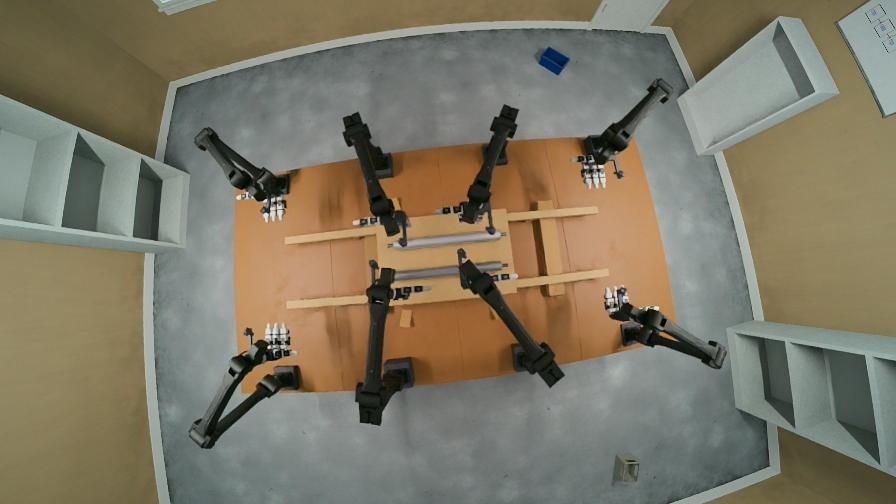

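>>> {"name": "move", "arguments": {"arm1": {"target": [0.94, 0.32, 0.755, 0, 1, 0, 0], "speed": 0.2}, "arm4": {"target": [-0.865, 0.34, 0.758, 0, 1, 0, 0], "speed": 0.2}, "arm5": {"target": [-0.835, -0.33, 0.755, 0, 0, 1, 0], "speed": 0.2}, "arm8": {"target": [0.985, -0.35, 0.757, 0, 0, 1, 0], "speed": 0.2}, "arm2": {"target": [0.26, 0.072, 0.972, 0, 1, 0, 0], "speed": 0.12}, "arm3": {"target": [-0.10, 0.072, 0.972, 0, 1, 0, 0], "speed": 0.12}, "arm6": {"target": [-0.10, -0.070, 0.975, 0, 0, 1, 0], "speed": 0.12}, "arm7": {"target": [0.27, -0.072, 0.972, 0, 0, 1, 0], "speed": 0.12}, "cameras": ["cam_high", "arm1_cam_wrist", "arm5_cam_wrist", "arm4_cam_wrist", "arm8_cam_wrist", "arm2_cam_wrist", "arm6_cam_wrist"]}}

Scene clock: 28.63 s.
Joint torques (N m): arm1=[0.5 -8.06 7.51 1.37 -0.06 0.01] | arm2=[-0.26 -13.45 7.95 0.47 0.15 -0.15] | arm3=[0.15 -18.2 9.25 0.64 0.05 -0.02] | arm4=[-0.32 -11.81 7.39 0.96 0.27 -0.18] | arm5=[-0.62 -10.99 6 1.14 -0.08 -0.24] | arm6=[-0.97 -13.39 10.11 0.42 0.23 -0.21] | arm7=[1.08 -13.33 9.26 0.65 -0.05 -0.12] | arm8=[-0.67 -5.6 8.46 1.02 0.25 -0.03]
Heat: arm1: hottest joint2_rad 39 °C; arm2: hottest joint3_rad 32 °C; arm3: hottest joint3_rad 38 °C; arm4: hottest joint2_rad 38 °C; arm5: hottest joint1_rad 33 °C; arm6: hottest joint3_rad 41 °C; arm7: hottest joint3_rad 45 °C; arm8: hottest joint3_rad 33 °C.
move: arm1 done; arm2 done; arm3 done; arm4 done; arm5 done; arm6 done; arm7 off_target; arm8 done
Joint velocities: within noise
arm1.joint_positions: joint1_rad=-0.631 joint2_rad=+1.425 joint3_rad=+0.641 joint4_rad=-0.781 joint5_rad=-0.012 joint6_rad=-0.638 hand_index_mcp=-0.394 hand_index_abd=+0.001 hand_index_pip=+0.577 hand_index_dip=+0.696 hand_middle_mcp=-0.394 hand_middle_abd=+0.001 hand_middle_pip=+0.577 hand_middle_dip=+0.696 hand_ring_mcp=-0.395 hand_ring_abd=+0.001 hand_ring_pip=+0.577 hand_ring_dip=+0.696 hand_thumb_cmc=+0.715 hand_thumb_axl=+0.677 hand_thumb_mcp=+0.223 hand_thumb_ipl=+0.168 hand_current_limit=+0.400 hand_speed=-0.600
arm1.joint_status: not commanded
arm1.hand_state: goal,goal,goal,goal,goal,goal,goal,goal,goal,goal,goal,goal,goal,goal,goal,goal
arm1.index_mcp_current_ma: 85
arm1.index_abd_current_ma: 2
arm1.index_pip_current_ma: 3
arm1.index_dip_current_ma: 0
arm1.middle_mcp_current_ma: 81
arm1.middle_abd_current_ma: 2
arm1.middle_pip_current_ma: 3
arm1.middle_dip_current_ma: 0
arm1.ring_mcp_current_ma: 75
arm1.ring_abd_current_ma: 2
arm1.ring_pip_current_ma: 3
arm1.ring_dip_current_ma: 0
arm1.thumb_cmc_current_ma: 6
arm1.thumb_axl_current_ma: -4
arm1.thumb_mcp_current_ma: -16
arm1.thumb_ipl_current_ma: -2
arm1.hand_goal_index_mcp: -0.410
arm1.hand_goal_index_abd: 0.000
arm1.hand_goal_index_pip: 0.576
arm1.hand_goal_index_dip: 0.696
arm1.hand_goal_middle_mcp: -0.410
arm1.hand_goal_middle_abd: 0.000
arm1.hand_goal_middle_pip: 0.576
arm1.hand_goal_middle_dip: 0.696
arm1.hand_goal_ring_mcp: -0.410
arm1.hand_goal_ring_abd: 0.000
arm1.hand_goal_ring_pip: 0.576
arm1.hand_goal_ring_dip: 0.696
arm1.hand_goal_thumb_cmc: 0.714
arm1.hand_goal_thumb_axl: 0.678
arm1.hand_goal_thumb_mcp: 0.226
arm1.hand_goal_thumb_ipl: 0.168
arm1.hand: x=+0.9395 y=+0.3256 z=+0.7569 quat_wxyz=(-0.001, +1.000, -0.007, +0.002) (m; scene frame)
arm1.hand_target: x=+0.9401 y=+0.3200 z=+0.7551 quat_wxyz=(+0.000, +1.000, +0.000, +0.000) (m; scene frame)
arm1.hand_status: done (0.006 m and 0.8 deg from the pose sent, 0.244 m and 1.3 deg at the start)
arm2.joint_positions: joint1_rad=-0.233 joint2_rad=+1.675 joint3_rad=+1.421 joint4_rad=-1.317 joint5_rad=+0.002 joint6_rad=-0.185 hand_index_mcp=+0.754 hand_index_abd=+0.000 hand_index_pip=+0.577 hand_index_dip=+0.696 hand_middle_mcp=+0.754 hand_middle_abd=+0.000 hand_middle_pip=+0.577 hand_middle_dip=+0.696 hand_ring_mcp=+0.754 hand_ring_abd=+0.000 hand_ring_pip=+0.577 hand_ring_dip=+0.696 hand_thumb_cmc=+0.715 hand_thumb_axl=+0.677 hand_thumb_mcp=+0.224 hand_thumb_ipl=+0.168 hand_current_limit=+0.400 hand_speed=-0.600
arm2.joint_status: not commanded
arm2.hand_state: goal,goal,goal,goal,goal,goal,goal,goal,goal,goal,goal,goal,goal,goal,goal,goal
arm2.index_mcp_current_ma: 0
arm2.index_abd_current_ma: 0
arm2.index_pip_current_ma: 0
arm2.index_dip_current_ma: 0
arm2.middle_mcp_current_ma: 0
arm2.middle_abd_current_ma: 0
arm2.middle_pip_current_ma: 0
arm2.middle_dip_current_ma: 0
arm2.ring_mcp_current_ma: 0
arm2.ring_abd_current_ma: 0
arm2.ring_pip_current_ma: 0
arm2.ring_dip_current_ma: 0
arm2.thumb_cmc_current_ma: 0
arm2.thumb_axl_current_ma: 0
arm2.thumb_mcp_current_ma: 0
arm2.thumb_ipl_current_ma: 0
arm2.hand_goal_index_mcp: 0.754
arm2.hand_goal_index_abd: 0.000
arm2.hand_goal_index_pip: 0.576
arm2.hand_goal_index_dip: 0.696
arm2.hand_goal_middle_mcp: 0.754
arm2.hand_goal_middle_abd: 0.000
arm2.hand_goal_middle_pip: 0.576
arm2.hand_goal_middle_dip: 0.696
arm2.hand_goal_ring_mcp: 0.754
arm2.hand_goal_ring_abd: 0.000
arm2.hand_goal_ring_pip: 0.576
arm2.hand_goal_ring_dip: 0.696
arm2.hand_goal_thumb_cmc: 0.714
arm2.hand_goal_thumb_axl: 0.678
arm2.hand_goal_thumb_mcp: 0.226
arm2.hand_goal_thumb_ipl: 0.168
arm2.hand: x=+0.2542 y=+0.0781 z=+0.9770 quat_wxyz=(+0.000, +1.000, -0.012, +0.001) (m; scene frame)
arm2.hand_target: x=+0.2599 y=+0.0722 z=+0.9722 quat_wxyz=(+0.000, +1.000, +0.000, +0.000) (m; scene frame)
arm2.hand_status: done (0.010 m and 1.3 deg from the pose sent, 0.112 m and 2.2 deg at the start)
arm3.joint_positions: joint1_rad=+0.547 joint2_rad=+1.867 joint3_rad=+1.726 joint4_rad=-1.447 joint5_rad=+0.002 joint6_rad=+0.551 hand_index_mcp=+0.755 hand_index_abd=+0.001 hand_index_pip=+0.577 hand_index_dip=+0.696 hand_middle_mcp=+0.755 hand_middle_abd=+0.001 hand_middle_pip=+0.577 hand_middle_dip=+0.696 hand_ring_mcp=+0.755 hand_ring_abd=+0.001 hand_ring_pip=+0.577 hand_ring_dip=+0.696 hand_thumb_cmc=+0.716 hand_thumb_axl=+0.677 hand_thumb_mcp=+0.224 hand_thumb_ipl=+0.168 hand_current_limit=+0.400 hand_speed=-0.600
arm3.joint_status: not commanded
arm3.hand_state: goal,goal,goal,goal,goal,goal,goal,goal,goal,goal,goal,goal,goal,goal,goal,goal
arm3.index_mcp_current_ma: 0
arm3.index_abd_current_ma: 0
arm3.index_pip_current_ma: 0
arm3.index_dip_current_ma: 0
arm3.middle_mcp_current_ma: 0
arm3.middle_abd_current_ma: 0
arm3.middle_pip_current_ma: 0
arm3.middle_dip_current_ma: 0
arm3.ring_mcp_current_ma: 0
arm3.ring_abd_current_ma: 0
arm3.ring_pip_current_ma: 0
arm3.ring_dip_current_ma: 0
arm3.thumb_cmc_current_ma: 1
arm3.thumb_axl_current_ma: 0
arm3.thumb_mcp_current_ma: -1
arm3.thumb_ipl_current_ma: 0
arm3.hand_goal_index_mcp: 0.754
arm3.hand_goal_index_abd: 0.000
arm3.hand_goal_index_pip: 0.576
arm3.hand_goal_index_dip: 0.696
arm3.hand_goal_middle_mcp: 0.754
arm3.hand_goal_middle_abd: 0.000
arm3.hand_goal_middle_pip: 0.576
arm3.hand_goal_middle_dip: 0.696
arm3.hand_goal_ring_mcp: 0.754
arm3.hand_goal_ring_abd: 0.000
arm3.hand_goal_ring_pip: 0.576
arm3.hand_goal_ring_dip: 0.696
arm3.hand_goal_thumb_cmc: 0.714
arm3.hand_goal_thumb_axl: 0.678
arm3.hand_goal_thumb_mcp: 0.226
arm3.hand_goal_thumb_ipl: 0.168
arm3.hand: x=-0.1079 y=+0.0743 z=+0.9692 quat_wxyz=(-0.007, +1.000, -0.006, -0.005) (m; scene frame)
arm3.hand_target: x=-0.1001 y=+0.0722 z=+0.9721 quat_wxyz=(+0.000, +1.000, +0.000, +0.000) (m; scene frame)
arm3.hand_status: done (0.009 m and 1.2 deg from the pose sent, 0.102 m and 0.9 deg at the start)
arm4.joint_positions: joint1_rad=+0.915 joint2_rad=+1.514 joint3_rad=+0.858 joint4_rad=-0.910 joint5_rad=+0.002 joint6_rad=+0.935 hand_index_mcp=-0.395 hand_index_abd=+0.001 hand_index_pip=+0.577 hand_index_dip=+0.696 hand_middle_mcp=-0.394 hand_middle_abd=+0.001 hand_middle_pip=+0.577 hand_middle_dip=+0.696 hand_ring_mcp=-0.394 hand_ring_abd=+0.001 hand_ring_pip=+0.577 hand_ring_dip=+0.696 hand_thumb_cmc=+0.717 hand_thumb_axl=+0.677 hand_thumb_mcp=+0.224 hand_thumb_ipl=+0.168 hand_current_limit=+0.400 hand_speed=-0.600
arm4.joint_status: not commanded
arm4.hand_state: goal,goal,goal,goal,goal,goal,goal,goal,goal,goal,goal,goal,goal,goal,goal,goal
arm4.index_mcp_current_ma: 78
arm4.index_abd_current_ma: 3
arm4.index_pip_current_ma: 3
arm4.index_dip_current_ma: 0
arm4.middle_mcp_current_ma: 85
arm4.middle_abd_current_ma: 3
arm4.middle_pip_current_ma: 3
arm4.middle_dip_current_ma: 0
arm4.ring_mcp_current_ma: 82
arm4.ring_abd_current_ma: 3
arm4.ring_pip_current_ma: 3
arm4.ring_dip_current_ma: 0
arm4.thumb_cmc_current_ma: 13
arm4.thumb_axl_current_ma: -4
arm4.thumb_mcp_current_ma: -15
arm4.thumb_ipl_current_ma: -2
arm4.hand_goal_index_mcp: -0.410
arm4.hand_goal_index_abd: 0.000
arm4.hand_goal_index_pip: 0.576
arm4.hand_goal_index_dip: 0.696
arm4.hand_goal_middle_mcp: -0.410
arm4.hand_goal_middle_abd: 0.000
arm4.hand_goal_middle_pip: 0.576
arm4.hand_goal_middle_dip: 0.696
arm4.hand_goal_ring_mcp: -0.410
arm4.hand_goal_ring_abd: 0.000
arm4.hand_goal_ring_pip: 0.576
arm4.hand_goal_ring_dip: 0.696
arm4.hand_goal_thumb_cmc: 0.714
arm4.hand_goal_thumb_axl: 0.678
arm4.hand_goal_thumb_mcp: 0.226
arm4.hand_goal_thumb_ipl: 0.168
arm4.hand: x=-0.8646 y=+0.3444 z=+0.7649 quat_wxyz=(+0.002, +1.000, +0.001, +0.001) (m; scene frame)
arm4.hand_target: x=-0.8651 y=+0.3400 z=+0.7582 quat_wxyz=(+0.000, +1.000, +0.000, +0.000) (m; scene frame)
arm4.hand_status: done (0.008 m and 0.3 deg from the pose sent, 0.231 m and 1.0 deg at the start)
arm5.joint_positions: joint1_rad=-0.891 joint2_rad=+1.679 joint3_rad=+0.816 joint4_rad=-0.707 joint5_rad=-0.004 joint6_rad=-0.853 hand_index_mcp=-0.396 hand_index_abd=+0.001 hand_index_pip=+0.577 hand_index_dip=+0.696 hand_middle_mcp=-0.393 hand_middle_abd=+0.001 hand_middle_pip=+0.577 hand_middle_dip=+0.696 hand_ring_mcp=-0.397 hand_ring_abd=+0.001 hand_ring_pip=+0.577 hand_ring_dip=+0.696 hand_thumb_cmc=+0.715 hand_thumb_axl=+0.677 hand_thumb_mcp=+0.223 hand_thumb_ipl=+0.168 hand_current_limit=+0.400 hand_speed=-0.600
arm5.joint_status: not commanded
arm5.hand_state: goal,goal,goal,goal,goal,goal,goal,goal,goal,goal,goal,goal,goal,goal,goal,goal
arm5.index_mcp_current_ma: 13
arm5.index_abd_current_ma: 0
arm5.index_pip_current_ma: 0
arm5.index_dip_current_ma: 0
arm5.middle_mcp_current_ma: 17
arm5.middle_abd_current_ma: 0
arm5.middle_pip_current_ma: 0
arm5.middle_dip_current_ma: 0
arm5.ring_mcp_current_ma: 12
arm5.ring_abd_current_ma: 0
arm5.ring_pip_current_ma: 0
arm5.ring_dip_current_ma: 0
arm5.thumb_cmc_current_ma: 0
arm5.thumb_axl_current_ma: 0
arm5.thumb_mcp_current_ma: -1
arm5.thumb_ipl_current_ma: 0
arm5.hand_goal_index_mcp: -0.410
arm5.hand_goal_index_abd: 0.000
arm5.hand_goal_index_pip: 0.576
arm5.hand_goal_index_dip: 0.696
arm5.hand_goal_middle_mcp: -0.410
arm5.hand_goal_middle_abd: 0.000
arm5.hand_goal_middle_pip: 0.576
arm5.hand_goal_middle_dip: 0.696
arm5.hand_goal_ring_mcp: -0.410
arm5.hand_goal_ring_abd: 0.000
arm5.hand_goal_ring_pip: 0.576
arm5.hand_goal_ring_dip: 0.696
arm5.hand_goal_thumb_cmc: 0.714
arm5.hand_goal_thumb_axl: 0.678
arm5.hand_goal_thumb_mcp: 0.226
arm5.hand_goal_thumb_ipl: 0.168
arm5.hand: x=-0.8373 y=-0.3292 z=+0.7581 quat_wxyz=(-0.001, +0.004, +1.000, +0.000) (m; scene frame)
arm5.hand_target: x=-0.8350 y=-0.3300 z=+0.7551 quat_wxyz=(+0.000, +0.000, +1.000, +0.000) (m; scene frame)
arm5.hand_status: done (0.004 m and 0.5 deg from the pose sent, 0.248 m and 0.6 deg at the start)
arm6.joint_positions: joint1_rad=-0.486 joint2_rad=+1.805 joint3_rad=+1.760 joint4_rad=-1.531 joint5_rad=-0.005 joint6_rad=-0.461 hand_index_mcp=+0.755 hand_index_abd=+0.000 hand_index_pip=+0.577 hand_index_dip=+0.696 hand_middle_mcp=+0.755 hand_middle_abd=+0.000 hand_middle_pip=+0.577 hand_middle_dip=+0.696 hand_ring_mcp=+0.755 hand_ring_abd=+0.000 hand_ring_pip=+0.577 hand_ring_dip=+0.696 hand_thumb_cmc=+0.716 hand_thumb_axl=+0.677 hand_thumb_mcp=+0.224 hand_thumb_ipl=+0.168 hand_current_limit=+0.400 hand_speed=-0.600
arm6.joint_status: not commanded
arm6.hand_state: goal,goal,goal,goal,goal,goal,goal,goal,goal,goal,goal,goal,goal,goal,goal,goal
arm6.index_mcp_current_ma: 0
arm6.index_abd_current_ma: 0
arm6.index_pip_current_ma: 0
arm6.index_dip_current_ma: 0
arm6.middle_mcp_current_ma: 1
arm6.middle_abd_current_ma: 0
arm6.middle_pip_current_ma: 0
arm6.middle_dip_current_ma: 0
arm6.ring_mcp_current_ma: 0
arm6.ring_abd_current_ma: 0
arm6.ring_pip_current_ma: 0
arm6.ring_dip_current_ma: 0
arm6.thumb_cmc_current_ma: 1
arm6.thumb_axl_current_ma: 0
arm6.thumb_mcp_current_ma: -2
arm6.thumb_ipl_current_ma: 0
arm6.hand_goal_index_mcp: 0.754
arm6.hand_goal_index_abd: 0.000
arm6.hand_goal_index_pip: 0.576
arm6.hand_goal_index_dip: 0.696
arm6.hand_goal_middle_mcp: 0.754
arm6.hand_goal_middle_abd: 0.000
arm6.hand_goal_middle_pip: 0.576
arm6.hand_goal_middle_dip: 0.696
arm6.hand_goal_ring_mcp: 0.754
arm6.hand_goal_ring_abd: 0.000
arm6.hand_goal_ring_pip: 0.576
arm6.hand_goal_ring_dip: 0.696
arm6.hand_goal_thumb_cmc: 0.714
arm6.hand_goal_thumb_axl: 0.678
arm6.hand_goal_thumb_mcp: 0.226
arm6.hand_goal_thumb_ipl: 0.168
arm6.hand: x=-0.0968 y=-0.0759 z=+0.9777 quat_wxyz=(-0.002, +0.009, +1.000, -0.002) (m; scene frame)
arm6.hand_target: x=-0.1000 y=-0.0701 z=+0.9750 quat_wxyz=(+0.000, +0.000, +1.000, +0.000) (m; scene frame)
arm6.hand_status: done (0.007 m and 1.1 deg from the pose sent, 0.103 m and 4.1 deg at the start)
arm7.joint_positions: joint1_rad=+0.264 joint2_rad=+1.684 joint3_rad=+1.530 joint4_rad=-1.416 joint5_rad=-0.009 joint6_rad=+0.282 hand_index_mcp=+0.754 hand_index_abd=+0.000 hand_index_pip=+0.577 hand_index_dip=+0.696 hand_middle_mcp=+0.755 hand_middle_abd=+0.001 hand_middle_pip=+0.577 hand_middle_dip=+0.696 hand_ring_mcp=+0.755 hand_ring_abd=+0.001 hand_ring_pip=+0.577 hand_ring_dip=+0.696 hand_thumb_cmc=+0.715 hand_thumb_axl=+0.677 hand_thumb_mcp=+0.224 hand_thumb_ipl=+0.168 hand_current_limit=+0.400 hand_speed=-0.600
arm7.joint_status: not commanded
arm7.hand_state: goal,goal,goal,goal,goal,goal,goal,goal,goal,goal,goal,goal,goal,goal,goal,goal
arm7.index_mcp_current_ma: 0
arm7.index_abd_current_ma: 0
arm7.index_pip_current_ma: 0
arm7.index_dip_current_ma: 0
arm7.middle_mcp_current_ma: 0
arm7.middle_abd_current_ma: 0
arm7.middle_pip_current_ma: 0
arm7.middle_dip_current_ma: 0
arm7.ring_mcp_current_ma: 0
arm7.ring_abd_current_ma: 0
arm7.ring_pip_current_ma: 0
arm7.ring_dip_current_ma: 0
arm7.thumb_cmc_current_ma: 0
arm7.thumb_axl_current_ma: 0
arm7.thumb_mcp_current_ma: 0
arm7.thumb_ipl_current_ma: 0
arm7.hand_goal_index_mcp: 0.754
arm7.hand_goal_index_abd: 0.000
arm7.hand_goal_index_pip: 0.576
arm7.hand_goal_index_dip: 0.696
arm7.hand_goal_middle_mcp: 0.754
arm7.hand_goal_middle_abd: 0.000
arm7.hand_goal_middle_pip: 0.576
arm7.hand_goal_middle_dip: 0.696
arm7.hand_goal_ring_mcp: 0.754
arm7.hand_goal_ring_abd: 0.000
arm7.hand_goal_ring_pip: 0.576
arm7.hand_goal_ring_dip: 0.696
arm7.hand_goal_thumb_cmc: 0.714
arm7.hand_goal_thumb_axl: 0.678
arm7.hand_goal_thumb_mcp: 0.226
arm7.hand_goal_thumb_ipl: 0.168
arm7.hand: x=+0.2798 y=-0.0753 z=+0.9781 quat_wxyz=(+0.001, +0.013, +1.000, +0.001) (m; scene frame)
arm7.hand_target: x=+0.2700 y=-0.0723 z=+0.9720 quat_wxyz=(+0.000, +0.000, +1.000, +0.000) (m; scene frame)
arm7.hand_status: off_target (0.012 m and 1.5 deg from the pose sent, 0.111 m and 1.6 deg at the start)
arm8.joint_positions: joint1_rad=+0.742 joint2_rad=+1.302 joint3_rad=+0.603 joint4_rad=-0.858 joint5_rad=-0.006 joint6_rad=+0.717 hand_index_mcp=-0.394 hand_index_abd=+0.001 hand_index_pip=+0.577 hand_index_dip=+0.696 hand_middle_mcp=-0.395 hand_middle_abd=+0.001 hand_middle_pip=+0.577 hand_middle_dip=+0.696 hand_ring_mcp=-0.396 hand_ring_abd=+0.001 hand_ring_pip=+0.577 hand_ring_dip=+0.696 hand_thumb_cmc=+0.715 hand_thumb_axl=+0.677 hand_thumb_mcp=+0.224 hand_thumb_ipl=+0.168 hand_current_limit=+0.400 hand_speed=-0.600
arm8.joint_status: not commanded
arm8.hand_state: goal,goal,goal,goal,goal,goal,goal,goal,goal,goal,goal,goal,goal,goal,goal,goal
arm8.index_mcp_current_ma: 21
arm8.index_abd_current_ma: 0
arm8.index_pip_current_ma: 0
arm8.index_dip_current_ma: 0
arm8.middle_mcp_current_ma: 20
arm8.middle_abd_current_ma: 0
arm8.middle_pip_current_ma: 0
arm8.middle_dip_current_ma: 0
arm8.ring_mcp_current_ma: 16
arm8.ring_abd_current_ma: 0
arm8.ring_pip_current_ma: 0
arm8.ring_dip_current_ma: 0
arm8.thumb_cmc_current_ma: 0
arm8.thumb_axl_current_ma: 0
arm8.thumb_mcp_current_ma: -2
arm8.thumb_ipl_current_ma: 0
arm8.hand_goal_index_mcp: -0.410
arm8.hand_goal_index_abd: 0.000
arm8.hand_goal_index_pip: 0.576
arm8.hand_goal_index_dip: 0.696
arm8.hand_goal_middle_mcp: -0.410
arm8.hand_goal_middle_abd: 0.000
arm8.hand_goal_middle_pip: 0.576
arm8.hand_goal_middle_dip: 0.696
arm8.hand_goal_ring_mcp: -0.410
arm8.hand_goal_ring_abd: 0.000
arm8.hand_goal_ring_pip: 0.576
arm8.hand_goal_ring_dip: 0.696
arm8.hand_goal_thumb_cmc: 0.714
arm8.hand_goal_thumb_axl: 0.678
arm8.hand_goal_thumb_mcp: 0.226
arm8.hand_goal_thumb_ipl: 0.168
arm8.hand: x=+0.9908 y=-0.3513 z=+0.7601 quat_wxyz=(+0.001, +0.008, +1.000, +0.000) (m; scene frame)
arm8.hand_target: x=+0.9851 y=-0.3501 z=+0.7571 quat_wxyz=(+0.000, +0.000, +1.000, +0.000) (m; scene frame)
arm8.hand_status: done (0.007 m and 0.9 deg from the pose sent, 0.244 m and 1.6 deg at the start)
pictures: arm1_cam_wrist, arm2_cam_wrist, arm4_cam_wrist, arm5_cam_wrist, arm6_cam_wrist, arm8_cam_wrist, cam_high
Images, in order (width x height): arm1_cam_wrist 896x504, arm2_cam_wrist 896x504, arm4_cam_wrist 896x504, arm5_cam_wrist 896x504, arm6_cam_wrist 896x504, arm8_cam_wrist 896x504, cam_high 896x504.

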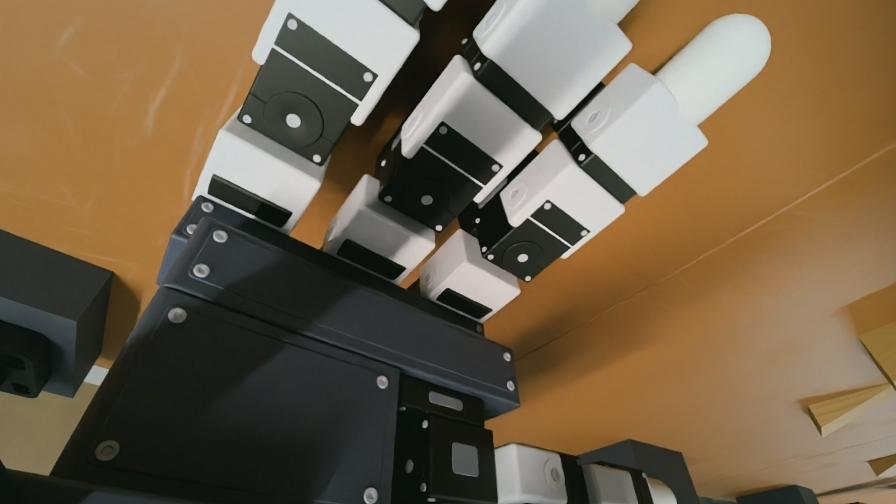

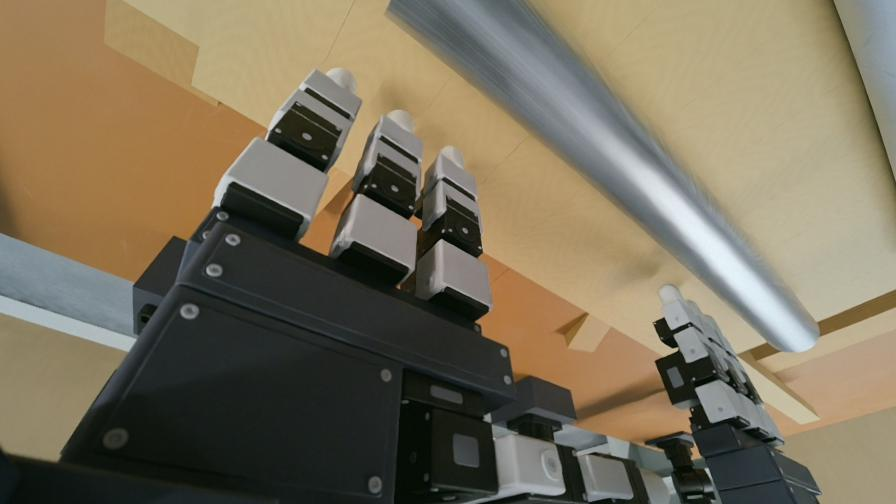

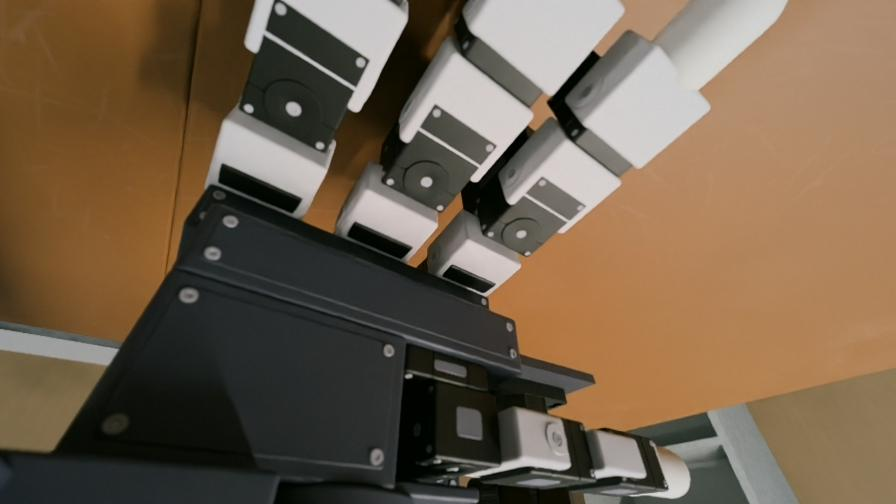

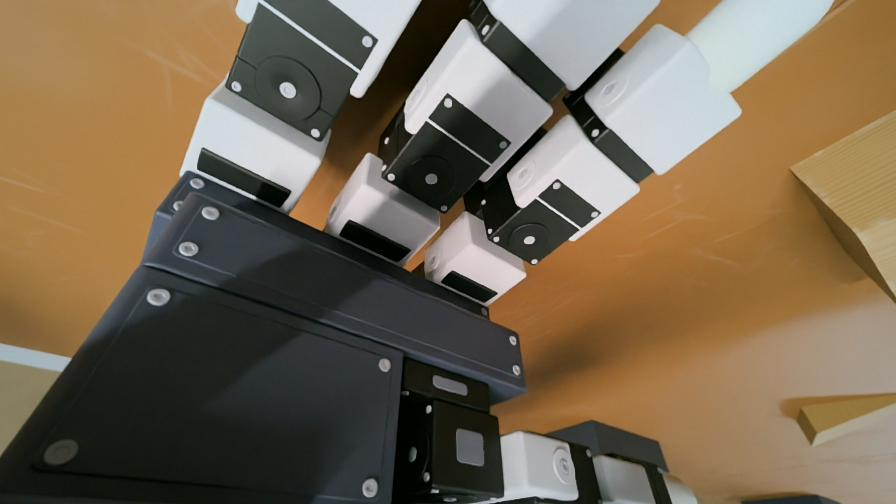

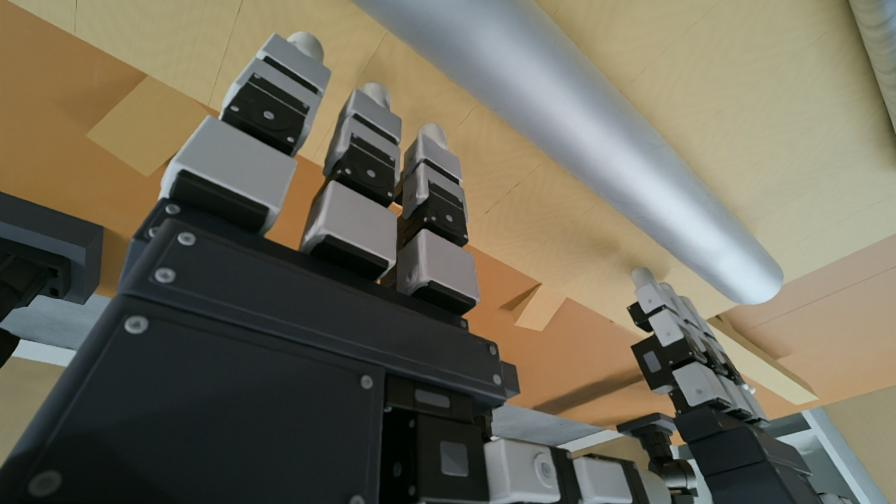

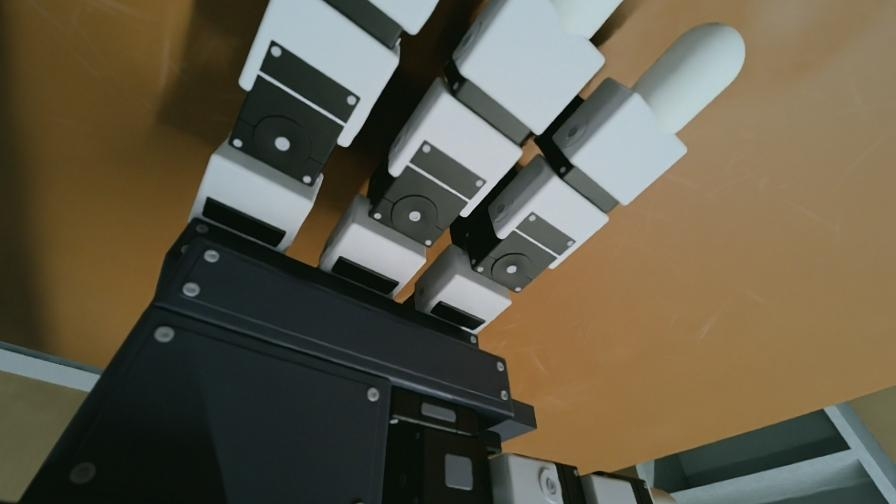

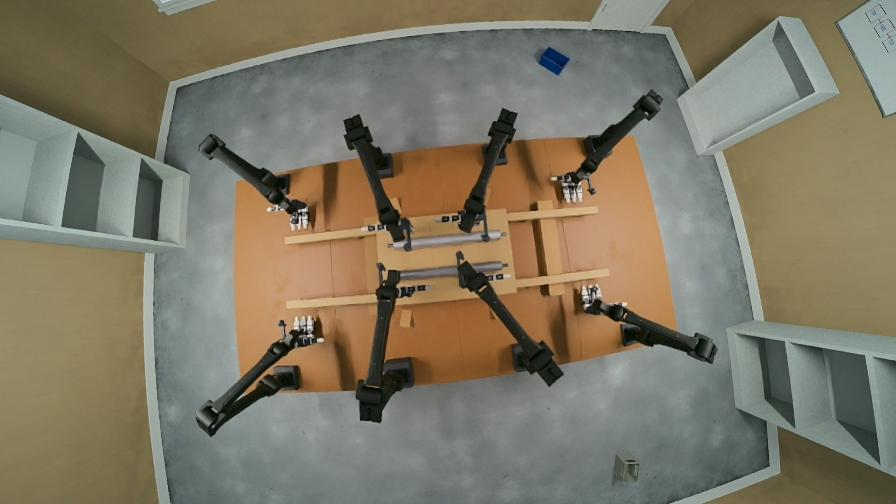

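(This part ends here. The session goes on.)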